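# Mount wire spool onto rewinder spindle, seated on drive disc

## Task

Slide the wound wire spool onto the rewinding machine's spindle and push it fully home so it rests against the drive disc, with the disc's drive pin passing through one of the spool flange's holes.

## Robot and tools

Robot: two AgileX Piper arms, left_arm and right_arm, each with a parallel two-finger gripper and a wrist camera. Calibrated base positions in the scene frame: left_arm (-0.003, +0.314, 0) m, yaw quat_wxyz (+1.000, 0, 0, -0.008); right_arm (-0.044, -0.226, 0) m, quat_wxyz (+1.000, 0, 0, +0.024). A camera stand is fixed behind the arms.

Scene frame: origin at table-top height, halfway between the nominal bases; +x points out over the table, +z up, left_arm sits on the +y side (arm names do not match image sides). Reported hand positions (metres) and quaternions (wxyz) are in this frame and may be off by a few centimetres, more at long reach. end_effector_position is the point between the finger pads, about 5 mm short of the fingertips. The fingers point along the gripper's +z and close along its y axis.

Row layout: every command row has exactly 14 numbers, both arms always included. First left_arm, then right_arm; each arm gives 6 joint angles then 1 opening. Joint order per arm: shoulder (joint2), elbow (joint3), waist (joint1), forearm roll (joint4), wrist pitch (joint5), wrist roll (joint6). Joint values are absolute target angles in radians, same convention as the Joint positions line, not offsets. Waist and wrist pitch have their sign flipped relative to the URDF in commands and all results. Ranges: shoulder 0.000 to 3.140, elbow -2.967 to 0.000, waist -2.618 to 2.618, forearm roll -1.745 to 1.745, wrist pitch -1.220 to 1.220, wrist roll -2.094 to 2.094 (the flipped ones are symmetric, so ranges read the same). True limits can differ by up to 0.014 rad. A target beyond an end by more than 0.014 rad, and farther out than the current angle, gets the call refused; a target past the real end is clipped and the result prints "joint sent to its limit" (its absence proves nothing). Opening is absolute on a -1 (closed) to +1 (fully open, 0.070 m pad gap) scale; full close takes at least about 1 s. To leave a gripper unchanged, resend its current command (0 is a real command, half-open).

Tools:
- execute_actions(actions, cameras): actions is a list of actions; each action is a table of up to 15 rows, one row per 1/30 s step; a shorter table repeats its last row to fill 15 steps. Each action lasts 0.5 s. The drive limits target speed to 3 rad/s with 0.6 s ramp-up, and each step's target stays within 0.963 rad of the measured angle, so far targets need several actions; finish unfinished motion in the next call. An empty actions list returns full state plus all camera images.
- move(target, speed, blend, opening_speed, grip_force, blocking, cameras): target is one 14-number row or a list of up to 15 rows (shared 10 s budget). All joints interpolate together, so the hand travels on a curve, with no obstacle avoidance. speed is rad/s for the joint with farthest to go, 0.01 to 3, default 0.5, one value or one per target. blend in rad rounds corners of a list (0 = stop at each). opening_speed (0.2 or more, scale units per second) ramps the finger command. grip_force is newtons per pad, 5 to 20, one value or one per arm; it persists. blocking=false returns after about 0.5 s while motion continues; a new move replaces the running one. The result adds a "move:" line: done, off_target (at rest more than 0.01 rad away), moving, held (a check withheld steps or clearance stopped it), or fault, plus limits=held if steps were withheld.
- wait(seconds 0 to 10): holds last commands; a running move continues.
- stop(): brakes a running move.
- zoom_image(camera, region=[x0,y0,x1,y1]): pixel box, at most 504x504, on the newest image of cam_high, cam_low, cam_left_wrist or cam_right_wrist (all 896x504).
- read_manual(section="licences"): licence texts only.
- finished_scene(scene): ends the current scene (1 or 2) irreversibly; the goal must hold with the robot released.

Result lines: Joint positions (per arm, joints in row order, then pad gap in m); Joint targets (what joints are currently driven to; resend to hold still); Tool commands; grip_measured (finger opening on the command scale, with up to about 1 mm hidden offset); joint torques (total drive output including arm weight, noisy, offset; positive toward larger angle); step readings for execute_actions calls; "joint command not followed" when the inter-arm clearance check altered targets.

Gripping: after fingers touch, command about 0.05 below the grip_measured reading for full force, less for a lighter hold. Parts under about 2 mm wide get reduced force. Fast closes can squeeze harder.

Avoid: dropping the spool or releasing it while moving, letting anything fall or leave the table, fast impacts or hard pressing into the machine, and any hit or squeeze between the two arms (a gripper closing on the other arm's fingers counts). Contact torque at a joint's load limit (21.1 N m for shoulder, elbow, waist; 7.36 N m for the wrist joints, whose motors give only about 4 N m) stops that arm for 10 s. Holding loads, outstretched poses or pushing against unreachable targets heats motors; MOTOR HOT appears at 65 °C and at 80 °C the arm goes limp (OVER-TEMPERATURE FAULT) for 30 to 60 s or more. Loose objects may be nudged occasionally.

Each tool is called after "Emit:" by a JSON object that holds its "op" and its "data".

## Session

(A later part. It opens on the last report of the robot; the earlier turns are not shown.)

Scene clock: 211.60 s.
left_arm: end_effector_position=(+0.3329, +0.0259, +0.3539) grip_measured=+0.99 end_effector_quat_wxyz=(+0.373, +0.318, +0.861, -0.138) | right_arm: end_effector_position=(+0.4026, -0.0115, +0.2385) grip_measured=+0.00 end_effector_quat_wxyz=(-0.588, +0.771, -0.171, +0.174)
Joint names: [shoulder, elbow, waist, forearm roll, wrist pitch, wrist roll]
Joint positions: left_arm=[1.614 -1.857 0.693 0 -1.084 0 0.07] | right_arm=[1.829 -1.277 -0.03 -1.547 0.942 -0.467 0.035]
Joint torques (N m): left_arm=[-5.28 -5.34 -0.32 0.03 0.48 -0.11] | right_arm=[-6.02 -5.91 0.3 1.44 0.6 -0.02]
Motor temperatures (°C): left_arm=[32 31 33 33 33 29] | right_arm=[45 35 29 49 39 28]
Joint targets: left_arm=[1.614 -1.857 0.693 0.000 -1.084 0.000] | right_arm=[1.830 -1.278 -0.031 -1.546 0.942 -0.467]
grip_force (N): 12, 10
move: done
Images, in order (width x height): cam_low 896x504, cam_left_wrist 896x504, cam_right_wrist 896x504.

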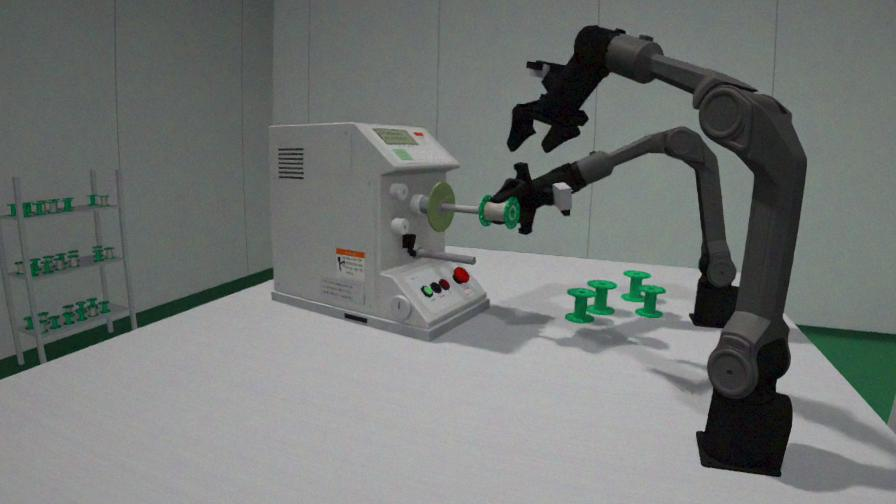

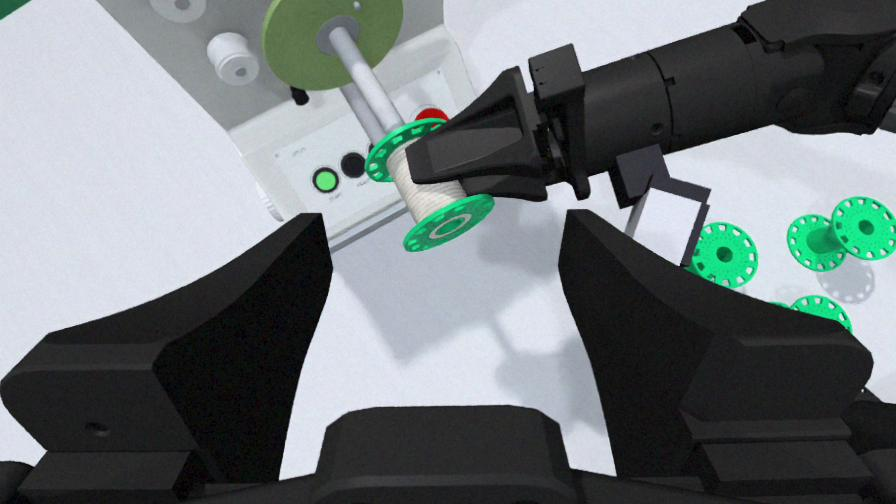

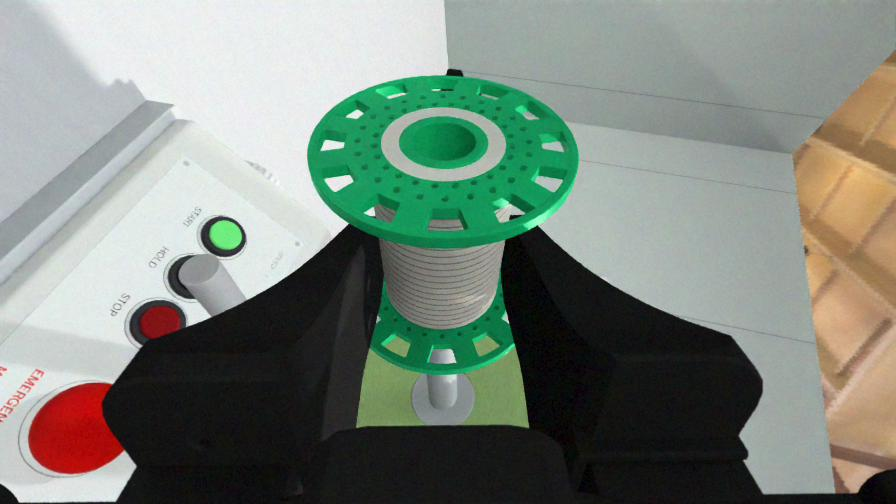

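Emit:
{"op": "move", "data": {"target": [1.6138,-1.857,0.6926,0,-1.0844,0,1,1.8952,-1.3792,-0.0011,-1.6240,1.0412,-0.4019,-0.08], "speed": 0.07, "cameras": ["cam_right_wrist","cam_left_wrist","cam_low"]}}

Emit:
{"op": "zoom_image", "data": {"camera": "cam_left_wrist", "region": [330, 80, 490, 240]}}

Emit:
{"op": "zoom_image", "data": {"camera": "cam_low", "region": [440, 185, 530, 235]}}

Emit:
{"op": "zoom_image", "data": {"camera": "cam_right_wrist", "region": [350, 270, 530, 440]}}

Scene clock: 245.80 s.
left_arm: end_effector_position=(+0.3329, +0.0259, +0.3539) grip_measured=+0.99 end_effector_quat_wxyz=(+0.373, +0.318, +0.861, -0.138) | right_arm: end_effector_position=(+0.4075, -0.0129, +0.2383) grip_measured=+0.00 end_effector_quat_wxyz=(-0.595, +0.777, -0.147, +0.143)
Joint names: [shoulder, elbow, waist, forearm roll, wrist pitch, wrist roll]
Joint positions: left_arm=[1.614 -1.857 0.693 0 -1.084 0 0.07] | right_arm=[1.895 -1.38 -0.001 -1.624 1.042 -0.402 0.035]
Joint torques (N m): left_arm=[-5.29 -5.32 -0.32 0.03 0.48 -0.11] | right_arm=[-5.72 -6.75 0.92 1.55 0.53 -0.05]
Motor temperatures (°C): left_arm=[32 31 33 33 33 29] | right_arm=[43 34 29 41 38 28]
Joint targets: left_arm=[1.614 -1.857 0.693 0.000 -1.084 0.000] | right_arm=[1.895 -1.379 -0.001 -1.624 1.041 -0.402]
grip_force (N): 12, 10
move: done
Images, in order (width x height): cam_low 896x504, cam_left_wrist 896x504, cam_right_wrist 896x504.

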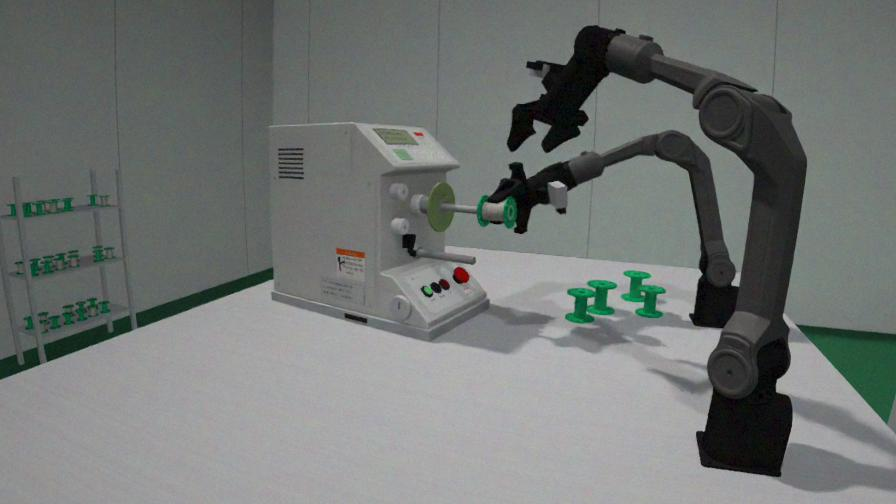

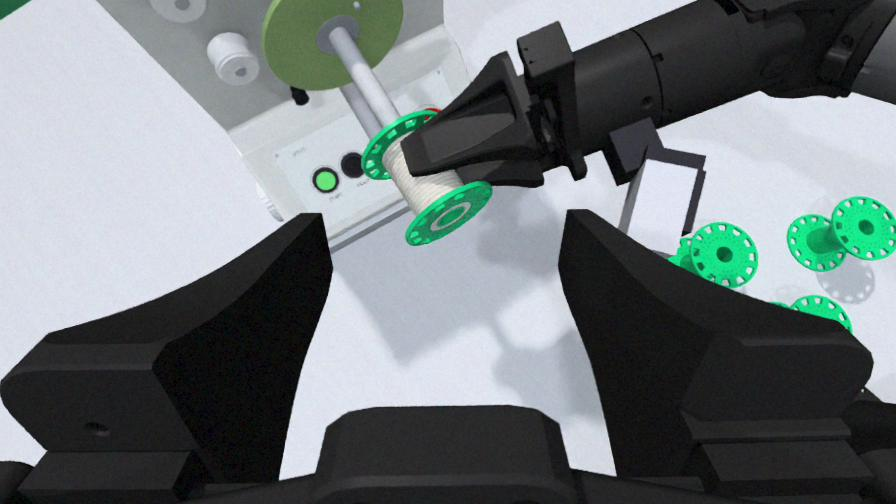

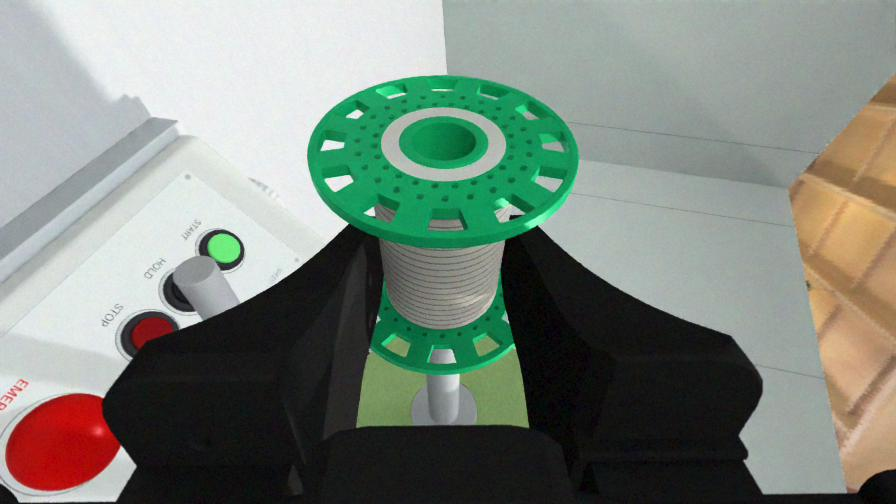

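Scaled by 3.150 from the camera's 896x504 image, which has a finer 1280x720 frame.

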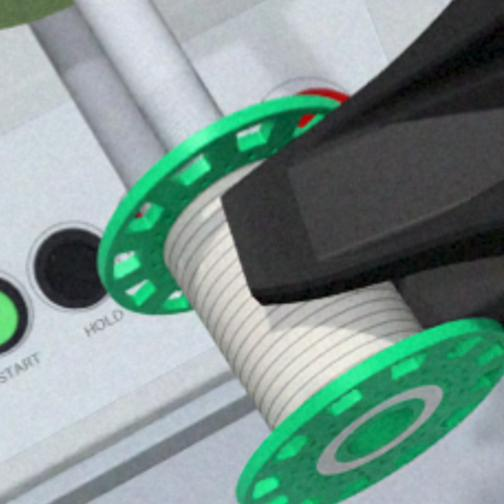

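Scaled by 5.600 from the camera's 896x504 image, which has a finer 1280x720 frame.

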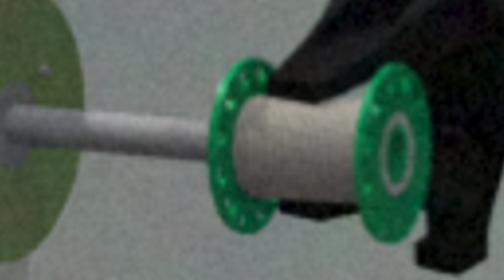

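Scaled by 2.800 from the camera's 896x504 image, which has a finer 1280x720 frame.

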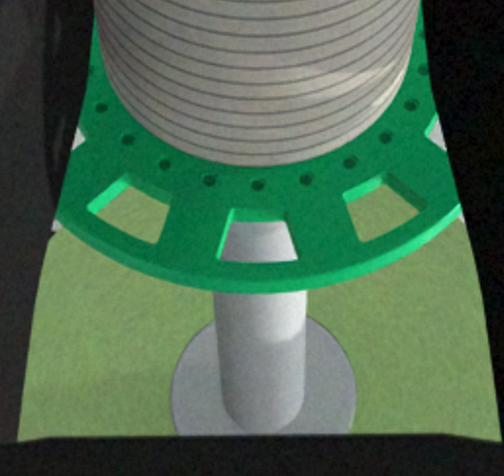

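Emit:
{"op": "zoom_image", "data": {"camera": "cam_low", "region": [470, 185, 530, 235]}}

Emit:
{"op": "zoom_image", "data": {"camera": "cam_low", "region": [420, 180, 480, 235]}}

Emit:
{"op": "zoom_image", "data": {"camera": "cam_left_wrist", "region": [360, 90, 460, 190]}}

Emit:
{"op": "zoom_image", "data": {"camera": "cam_high", "region": [370, 160, 560, 260]}}

Scaled by 8.400 from the camera's 896x504 image, which has a finer 1280x720 frame.

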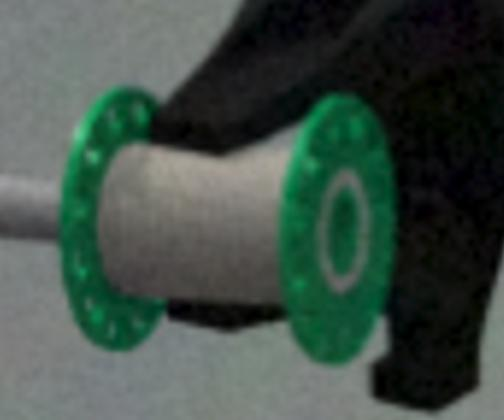

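Scaled by 8.400 from the camera's 896x504 image, which has a finer 1280x720 frame.

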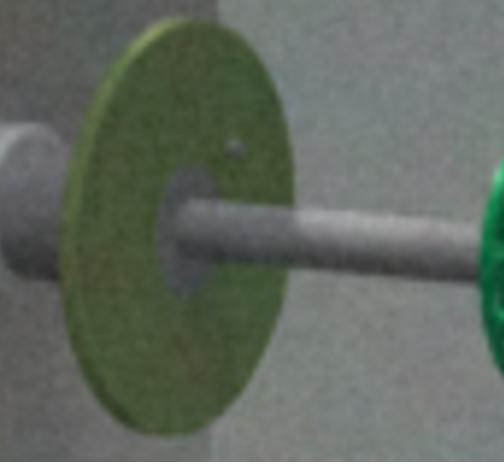

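Scaled by 5.040 from the camera's 896x504 image, which has a finer 1280x720 frame.

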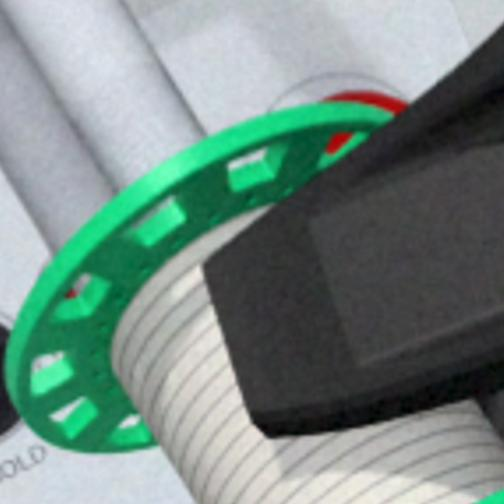

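This scene's latest camera images include none from cam_high. They are from: cam_low, cam_left_wrist, cam_right_wrist. cam_high's image comes with the result of a call that names it in "cameras".

Emit:
{"op": "zoom_image", "data": {"camera": "cam_right_wrist", "region": [300, 60, 590, 250]}}

Emit:
{"op": "zoom_image", "data": {"camera": "cam_right_wrist", "region": [370, 200, 515, 345]}}

Emit:
{"op": "zoom_image", "data": {"camera": "cam_right_wrist", "region": [400, 330, 490, 430]}}

Scaled by 1.738 from the camera's 896x504 image, which has a finer 1280x720 frame.

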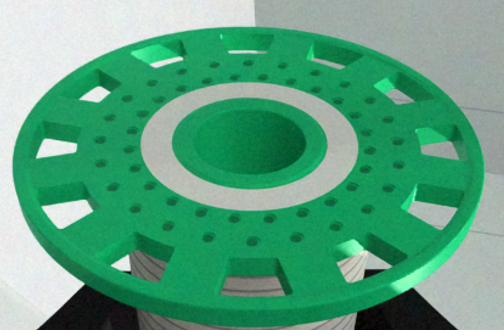

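Scaled by 3.476 from the camera's 896x504 image, which has a finer 1280x720 frame.

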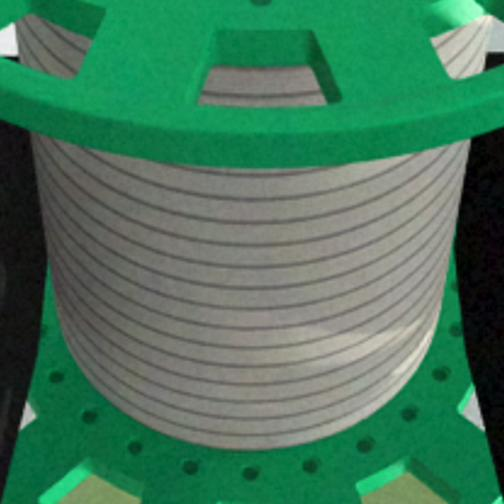

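Scaled by 5.040 from the camera's 896x504 image, which has a finer 1280x720 frame.

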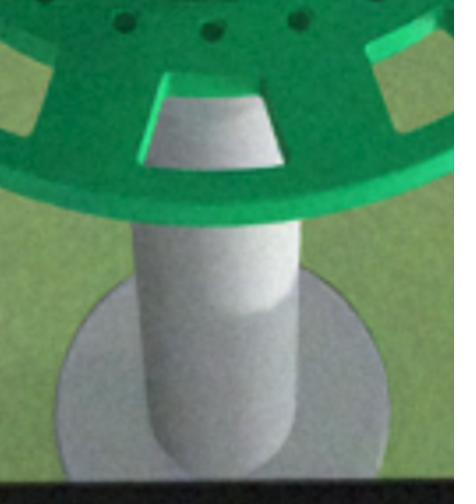

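Emit:
{"op": "move", "data": {"target": [1.6138,-1.857,0.6926,0,-1.0844,0,1,1.9215,-1.4204,0.0043,-1.6343,1.0467,-0.4051,-0.1], "speed": 0.05, "grip_force": [12, 16], "cameras": ["cam_right_wrist","cam_left_wrist","cam_low","cam_high"]}}

Emit:
{"op": "zoom_image", "data": {"camera": "cam_left_wrist", "region": [330, 70, 490, 230]}}

Emit:
{"op": "zoom_image", "data": {"camera": "cam_low", "region": [440, 185, 530, 235]}}

Emit:
{"op": "zoom_image", "data": {"camera": "cam_right_wrist", "region": [380, 270, 505, 440]}}

Scene clock: 260.77 s.
left_arm: end_effector_position=(+0.3329, +0.0259, +0.3539) grip_measured=+0.99 end_effector_quat_wxyz=(+0.373, +0.318, +0.861, -0.138) | right_arm: end_effector_position=(+0.4156, -0.0144, +0.2386) grip_measured=+0.00 end_effector_quat_wxyz=(-0.593, +0.779, -0.140, +0.149)
Joint names: [shoulder, elbow, waist, forearm roll, wrist pitch, wrist roll]
Joint positions: left_arm=[1.614 -1.857 0.693 0 -1.084 0 0.07] | right_arm=[1.921 -1.421 0.004 -1.634 1.046 -0.404 0.035]
Joint torques (N m): left_arm=[-5.28 -5.32 -0.27 0.03 0.48 -0.11] | right_arm=[-5.8 -6.94 1.17 1.4 0.73 -0.07]
Joint targets: left_arm=[1.614 -1.857 0.693 0.000 -1.084 0.000] | right_arm=[1.922 -1.420 0.004 -1.634 1.047 -0.405]
grip_force (N): 12, 16
move: done

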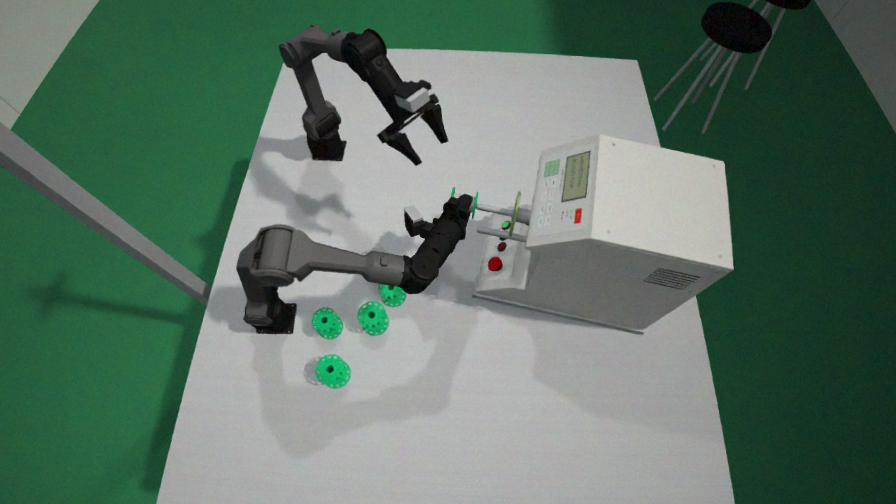

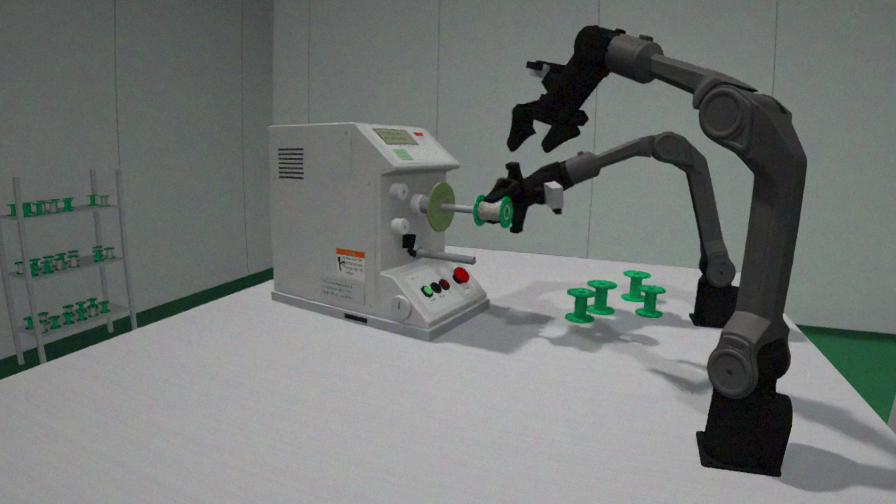

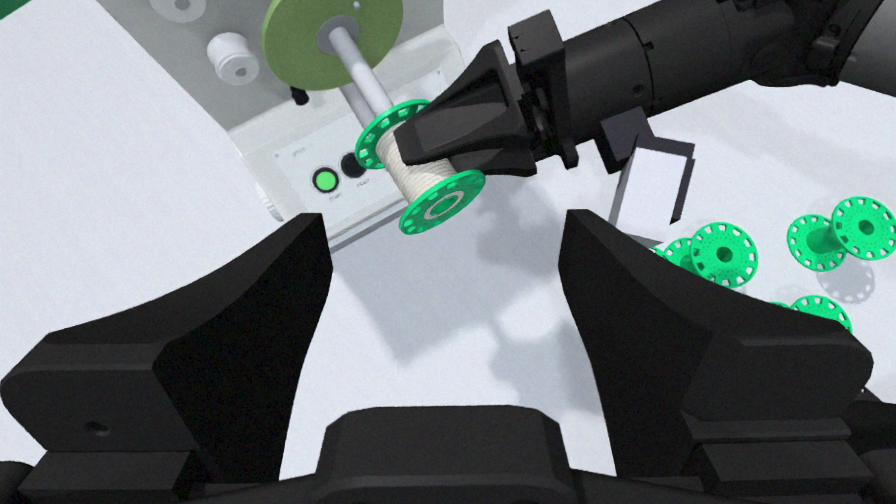

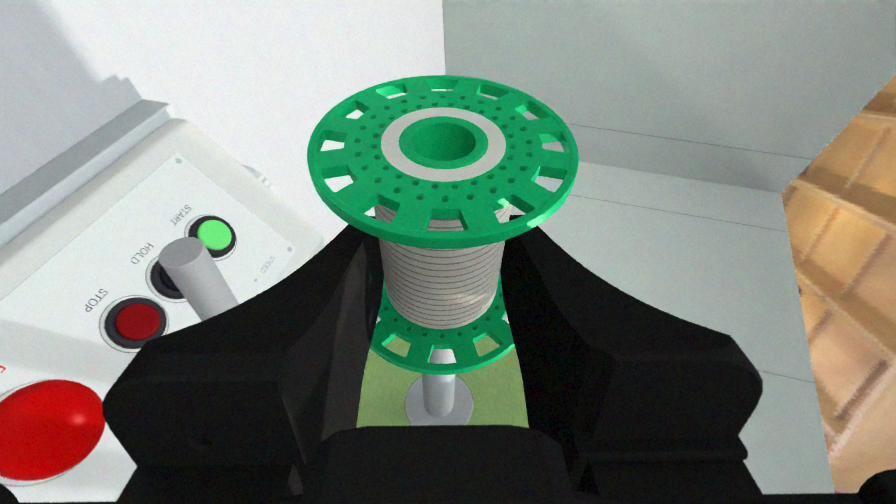

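Scaled by 3.150 from the camera's 896x504 image, which has a finer 1280x720 frame.

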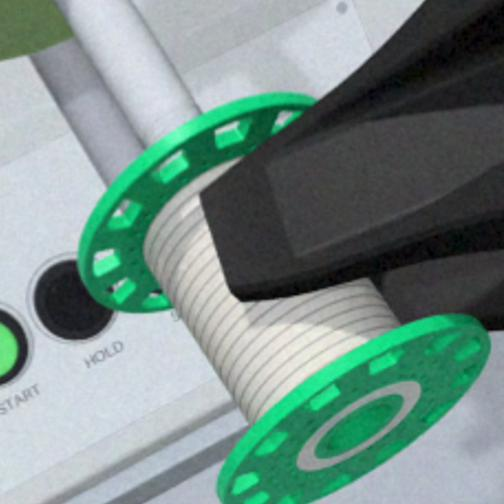

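Scaled by 5.600 from the camera's 896x504 image, which has a finer 1280x720 frame.

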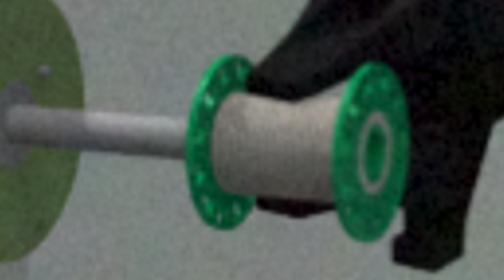

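Scaled by 2.965 from the camera's 896x504 image, which has a finer 1280x720 frame.

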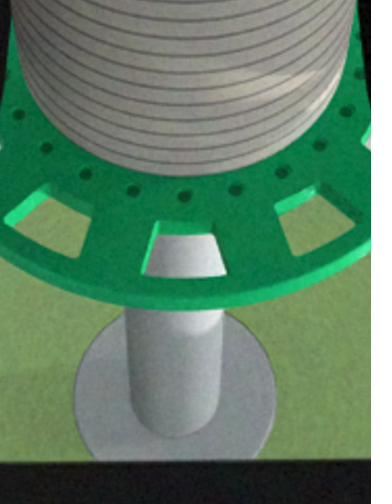

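Emit:
{"op": "move", "data": {"target": [1.6138,-1.857,0.6926,0,-1.0844,0,1,1.9354,-1.4409,0.0068,-1.6395,1.0494,-0.3968,-0.1], "speed": 0.03}}

Emit:
{"op": "move", "data": {"target": [1.6138,-1.857,0.6926,0,-1.0844,0,1,1.9420,-1.4512,0.0080,-1.6421,1.0508,-0.3926,-0.1], "speed": 0.03}}

Scene clock: 269.53 s.
left_arm: end_effector_position=(+0.3329, +0.0259, +0.3539) grip_measured=+0.99 end_effector_quat_wxyz=(+0.373, +0.318, +0.861, -0.138) | right_arm: end_effector_position=(+0.4191, -0.0152, +0.2381) grip_measured=+0.00 end_effector_quat_wxyz=(-0.593, +0.779, -0.139, +0.149)
Joint names: [shoulder, elbow, waist, forearm roll, wrist pitch, wrist roll]
Joint positions: left_arm=[1.614 -1.857 0.693 0 -1.084 0 0.07] | right_arm=[1.934 -1.44 0.007 -1.64 1.05 -0.397 0.035]
Joint torques (N m): left_arm=[-5.26 -5.3 -0.31 0.03 0.48 -0.11] | right_arm=[-5.49 -7.98 1.43 1.95 -0.06 0]
Joint targets: left_arm=[1.614 -1.857 0.693 0.000 -1.084 0.000] | right_arm=[1.935 -1.441 0.007 -1.640 1.049 -0.397]
grip_force (N): 12, 16
move: done

Scene clock: 270.23 s.
left_arm: end_effector_position=(+0.3329, +0.0259, +0.3539) grip_measured=+0.99 end_effector_quat_wxyz=(+0.373, +0.318, +0.861, -0.138) | right_arm: end_effector_position=(+0.4205, -0.0148, +0.2377) grip_measured=+0.00 end_effector_quat_wxyz=(-0.593, +0.779, -0.139, +0.147)
Joint names: [shoulder, elbow, waist, forearm roll, wrist pitch, wrist roll]
Joint positions: left_arm=[1.614 -1.857 0.693 0 -1.084 0 0.07] | right_arm=[1.942 -1.45 0.007 -1.643 1.053 -0.393 0.035]
Joint torques (N m): left_arm=[-5.27 -5.34 -0.31 0.03 0.48 -0.11] | right_arm=[-5.77 -10.38 3.72 3.09 -1.53 -0.07]
Joint targets: left_arm=[1.614 -1.857 0.693 0.000 -1.084 0.000] | right_arm=[1.942 -1.451 0.008 -1.642 1.051 -0.393]
grip_force (N): 12, 16
move: done

Emit:
{"op": "execute_actions", "data": {"actions": [], "cameras": ["cam_low","cam_left_wrist","cam_right_wrist"]}}

Emit:
{"op": "zoom_image", "data": {"camera": "cam_left_wrist", "region": [330, 70, 490, 230]}}

Emit:
{"op": "zoom_image", "data": {"camera": "cam_low", "region": [430, 180, 530, 240]}}

Emit:
{"op": "zoom_image", "data": {"camera": "cam_right_wrist", "region": [340, 260, 540, 440]}}

Scene clock: 277.07 s.
left_arm: end_effector_position=(+0.3329, +0.0259, +0.3539) grip_measured=+0.99 end_effector_quat_wxyz=(+0.373, +0.318, +0.861, -0.138) | right_arm: end_effector_position=(+0.4218, -0.0159, +0.2375) grip_measured=+0.00 end_effector_quat_wxyz=(-0.593, +0.779, -0.140, +0.149)
Joint names: [shoulder, elbow, waist, forearm roll, wrist pitch, wrist roll]
Joint positions: left_arm=[1.614 -1.857 0.693 0 -1.084 0 0.07] | right_arm=[1.943 -1.451 0.008 -1.642 1.05 -0.393 0.035]
Joint torques (N m): left_arm=[-5.29 -5.34 -0.29 0.02 0.49 -0.11] | right_arm=[-9.37 -9.95 -1.38 2.84 1.46 -0.14]
Motor temperatures (°C): left_arm=[32 31 33 33 32 29] | right_arm=[44 34 29 44 38 28]
Joint targets: left_arm=[1.614 -1.857 0.693 0.000 -1.084 0.000] | right_arm=[1.942 -1.451 0.008 -1.642 1.051 -0.393]
Tool commands: left_gripper/opening=+1.0 right_gripper/opening=-0.1
grip_force (N): 12, 16
Images, in order (width x height): cam_low 896x504, cam_left_wrist 896x504, cam_right_wrist 896x504.

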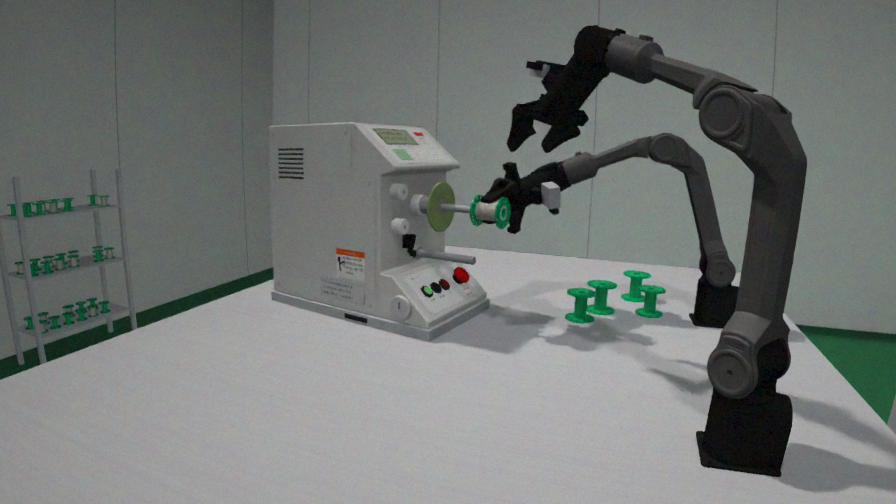

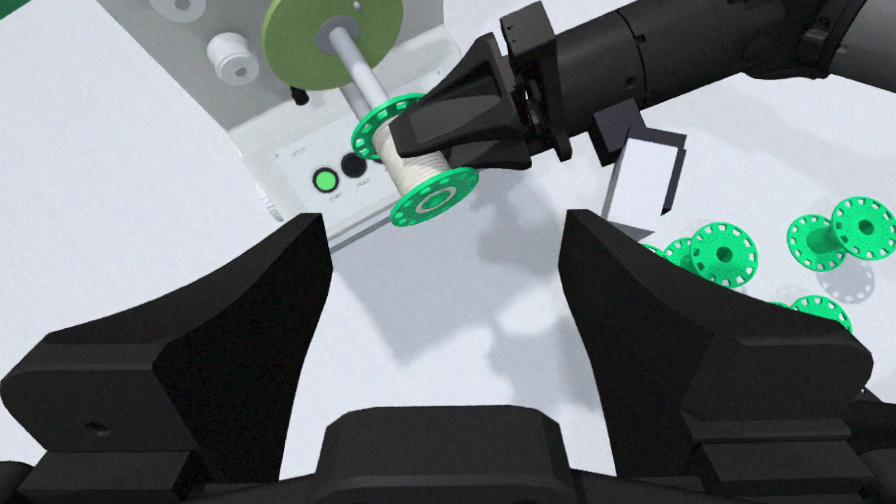

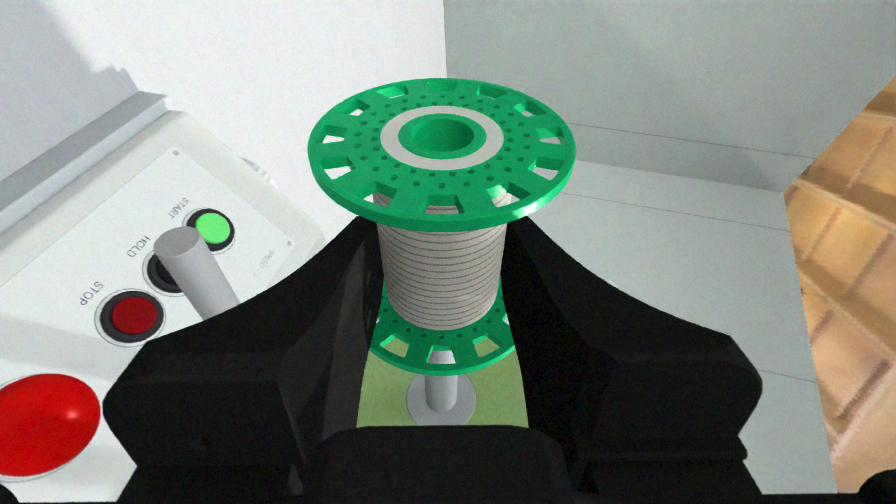

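Scaled by 3.150 from the camera's 896x504 image, which has a finer 1280x720 frame.

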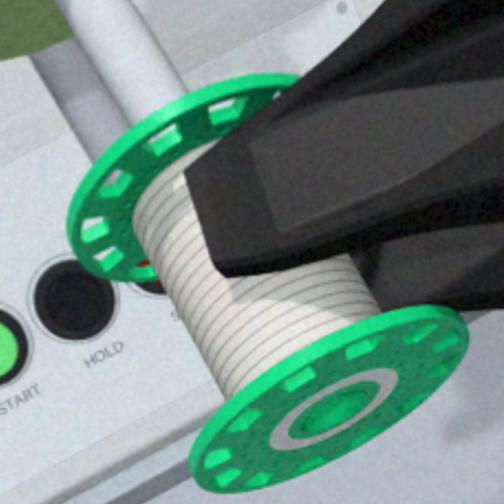

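Scaled by 5.040 from the camera's 896x504 image, which has a finer 1280x720 frame.

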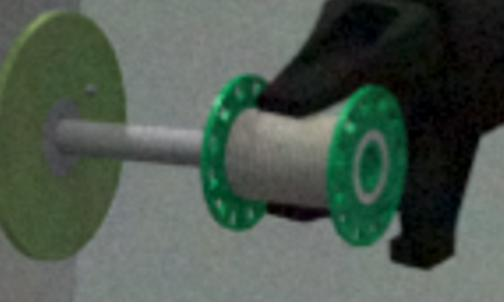

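Scaled by 2.520 from the camera's 896x504 image, which has a finer 1280x720 frame.

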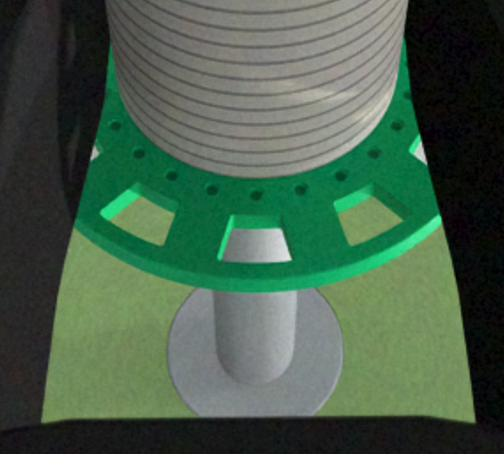

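Emit:
{"op": "move", "data": {"target": [[1.6138,-1.857,0.6926,0,-1.0844,0,1,1.9492,-1.4615,0.0103,-1.6446,1.0522,-0.3884,-0.1]], "speed": 0.02, "grip_force": 16, "cameras": ["cam_left_wrist","cam_right_wrist"]}}

Emit:
{"op": "zoom_image", "data": {"camera": "cam_left_wrist", "region": [330, 70, 490, 230]}}

Emit:
{"op": "zoom_image", "data": {"camera": "cam_right_wrist", "region": [340, 260, 540, 440]}}

Scene clock: 281.00 s.
left_arm: end_effector_position=(+0.3329, +0.0259, +0.3539) grip_measured=+0.99 end_effector_quat_wxyz=(+0.373, +0.318, +0.861, -0.138) | right_arm: end_effector_position=(+0.4236, -0.0161, +0.2380) grip_measured=+0.00 end_effector_quat_wxyz=(-0.593, +0.779, -0.140, +0.149)
Joint names: [shoulder, elbow, waist, forearm roll, wrist pitch, wrist roll]
Joint positions: left_arm=[1.614 -1.857 0.693 0 -1.084 0 0.07] | right_arm=[1.949 -1.462 0.009 -1.644 1.052 -0.389 0.035]
Joint torques (N m): left_arm=[-5.26 -5.33 -0.32 0.03 0.48 -0.11] | right_arm=[-8.34 -11.12 1.72 3.35 0.65 -0.08]
Joint targets: left_arm=[1.614 -1.857 0.693 0.000 -1.084 0.000] | right_arm=[1.949 -1.462 0.010 -1.645 1.052 -0.388]
grip_force (N): 16, 16
move: done
Images, in order (width x height): cam_left_wrist 896x504, cam_right_wrist 896x504.

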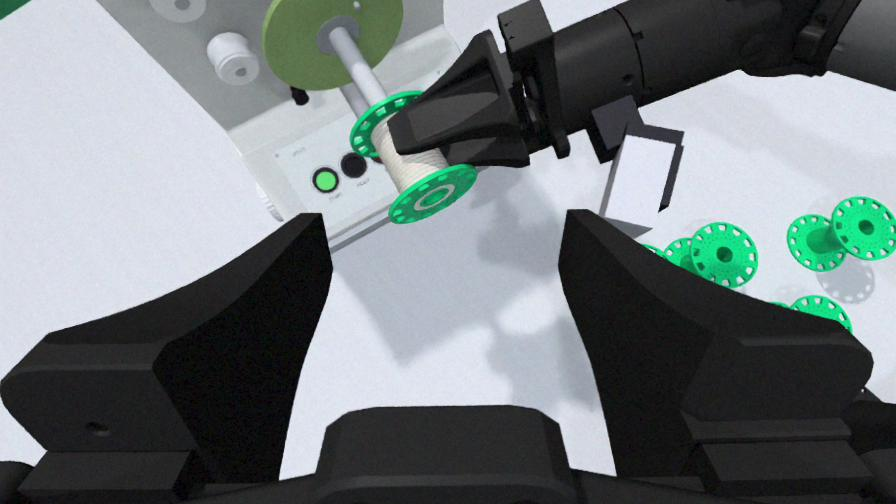

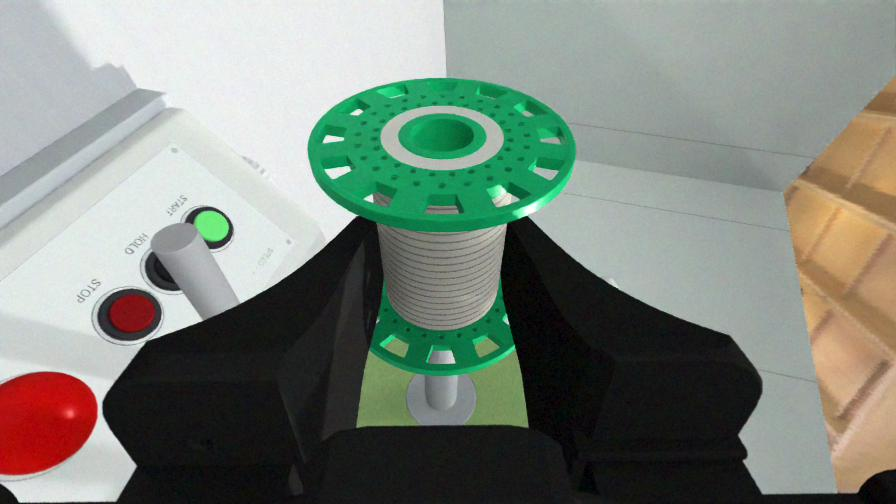

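Scaled by 3.150 from the camera's 896x504 image, which has a finer 1280x720 frame.

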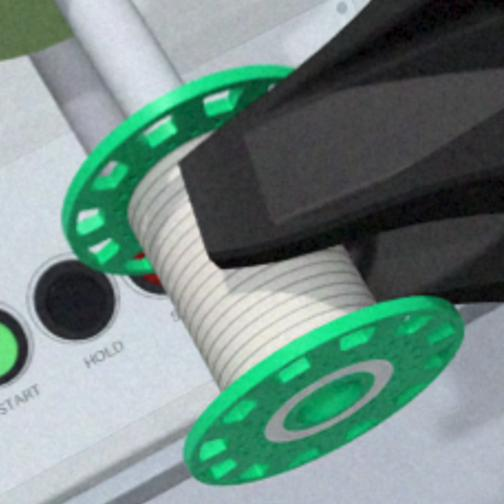

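Scaled by 2.520 from the camera's 896x504 image, which has a finer 1280x720 frame.

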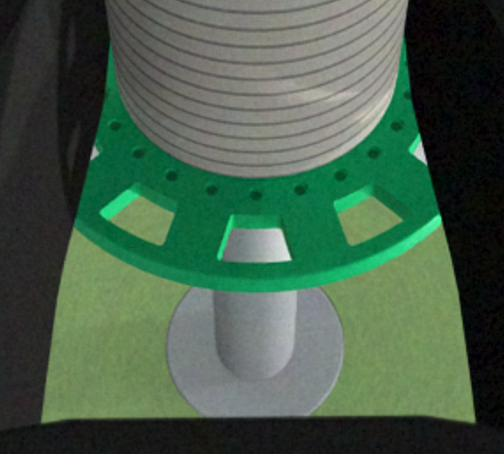

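Emit:
{"op": "move", "data": {"target": [[1.6138,-1.857,0.6926,0,-1.0844,0,1,1.9569,-1.4718,0.0110,-1.6472,1.0535,-0.3842,-0.1]], "speed": 0.02, "cameras": ["cam_left_wrist","cam_right_wrist","cam_low"]}}

Emit:
{"op": "zoom_image", "data": {"camera": "cam_left_wrist", "region": [330, 70, 490, 230]}}

Emit:
{"op": "zoom_image", "data": {"camera": "cam_right_wrist", "region": [340, 260, 540, 440]}}

Emit:
{"op": "zoom_image", "data": {"camera": "cam_low", "region": [430, 180, 530, 240]}}

Scene clock: 285.20 s.
left_arm: end_effector_position=(+0.3329, +0.0259, +0.3539) grip_measured=+0.99 end_effector_quat_wxyz=(+0.373, +0.318, +0.861, -0.138) | right_arm: end_effector_position=(+0.4258, -0.0168, +0.2376) grip_measured=+0.00 end_effector_quat_wxyz=(-0.593, +0.779, -0.141, +0.149)
Joint names: [shoulder, elbow, waist, forearm roll, wrist pitch, wrist roll]
Joint positions: left_arm=[1.614 -1.857 0.693 0 -1.084 0 0.07] | right_arm=[1.956 -1.472 0.011 -1.646 1.053 -0.384 0.035]
Joint torques (N m): left_arm=[-5.3 -5.35 -0.28 0.03 0.48 -0.11] | right_arm=[-6.66 -8.29 2.19 1.93 0.62 0]
Joint targets: left_arm=[1.614 -1.857 0.693 0.000 -1.084 0.000] | right_arm=[1.957 -1.472 0.011 -1.647 1.054 -0.384]
grip_force (N): 16, 16
move: done
Images, in order (width x height): cam_low 896x504, cam_left_wrist 896x504, cam_right_wrist 896x504.

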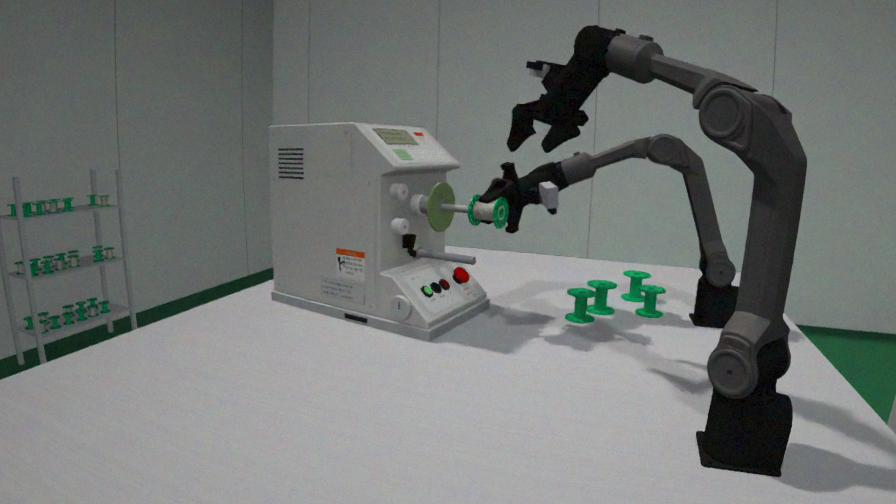

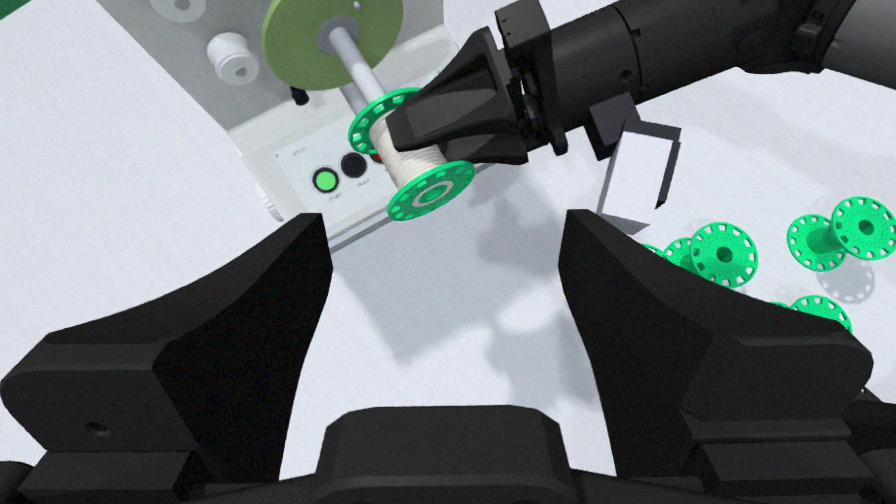

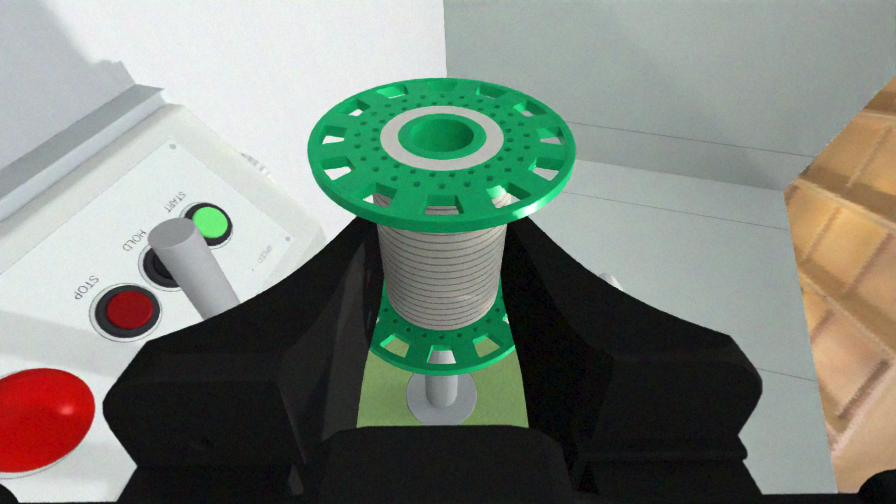

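Scaled by 3.150 from the camera's 896x504 image, which has a finer 1280x720 frame.

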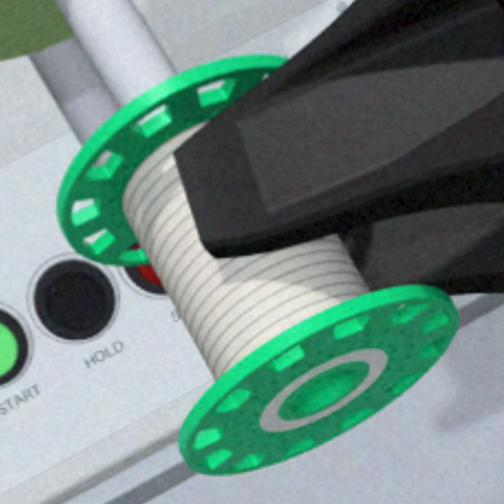

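Scaled by 2.520 from the camera's 896x504 image, which has a finer 1280x720 frame.

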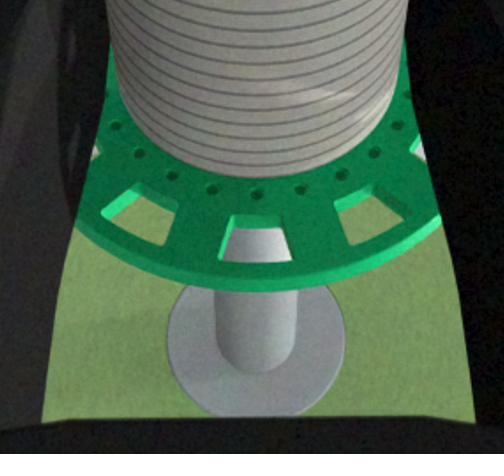

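Scaled by 5.040 from the camera's 896x504 image, which has a finer 1280x720 frame.

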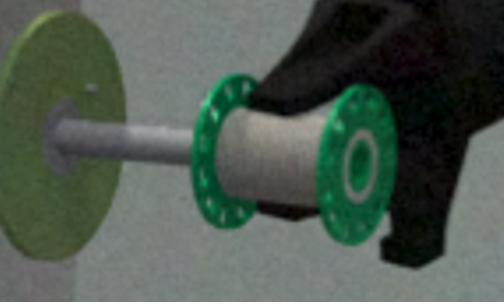

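Emit:
{"op": "move", "data": {"target": [[1.6138,-1.857,0.6926,0,-1.0844,0,1,1.9706,-1.4932,0.0133,-1.6525,1.0563,-0.3752,-0.1]], "speed": 0.025, "cameras": ["cam_left_wrist","cam_right_wrist"]}}

Emit:
{"op": "zoom_image", "data": {"camera": "cam_left_wrist", "region": [330, 70, 490, 230]}}

Emit:
{"op": "zoom_image", "data": {"camera": "cam_right_wrist", "region": [340, 260, 540, 440]}}

Scene clock: 287.47 s.
left_arm: end_effector_position=(+0.3329, +0.0259, +0.3539) grip_measured=+0.99 end_effector_quat_wxyz=(+0.373, +0.318, +0.861, -0.138) | right_arm: end_effector_position=(+0.4298, -0.0173, +0.2372) grip_measured=+0.00 end_effector_quat_wxyz=(-0.593, +0.779, -0.141, +0.149)
Joint names: [shoulder, elbow, waist, forearm roll, wrist pitch, wrist roll]
Joint positions: left_arm=[1.614 -1.857 0.693 0 -1.084 0 0.07] | right_arm=[1.97 -1.493 0.013 -1.652 1.056 -0.375 0.035]
Joint torques (N m): left_arm=[-5.31 -5.36 -0.3 0.03 0.48 -0.11] | right_arm=[-5.83 -7.01 0.98 1.38 0.66 0.03]
Joint targets: left_arm=[1.614 -1.857 0.693 0.000 -1.084 0.000] | right_arm=[1.971 -1.493 0.013 -1.653 1.056 -0.375]
grip_force (N): 16, 16
move: done
Images, in order (width x height): cam_left_wrist 896x504, cam_right_wrist 896x504.

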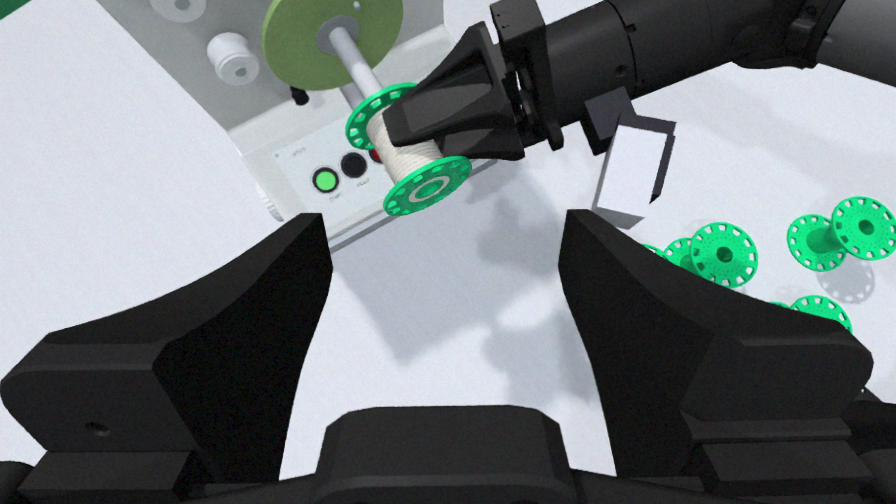

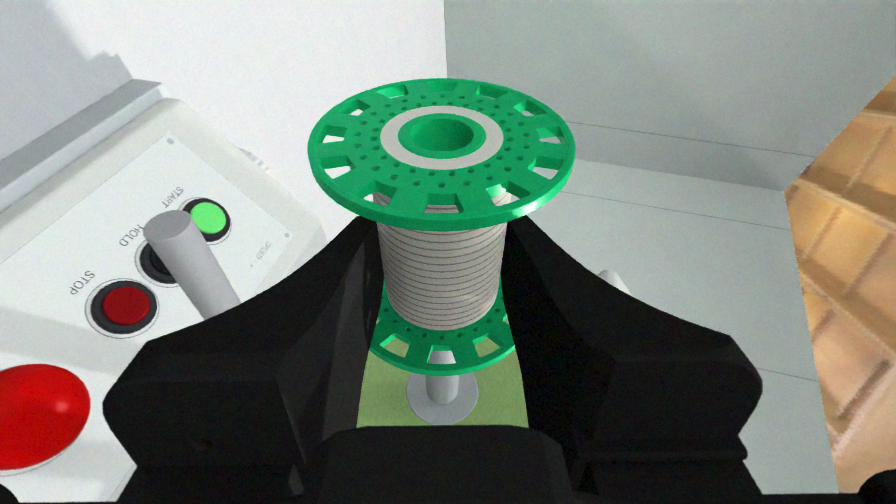

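Scaled by 3.150 from the camera's 896x504 image, which has a finer 1280x720 frame.

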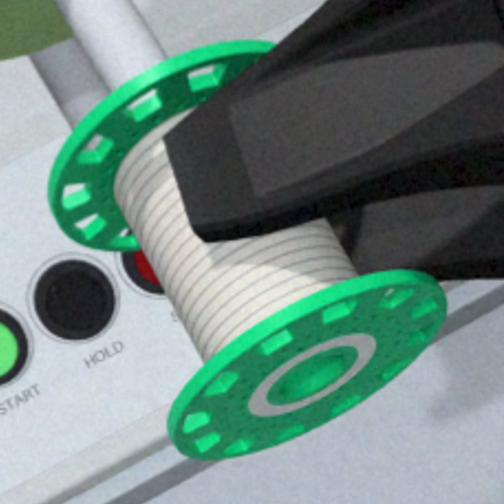

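Scaled by 2.520 from the camera's 896x504 image, which has a finer 1280x720 frame.

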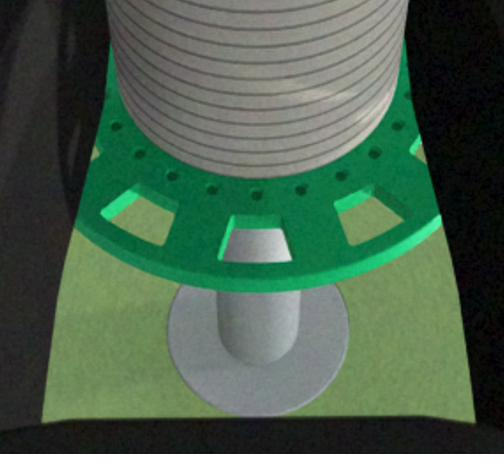

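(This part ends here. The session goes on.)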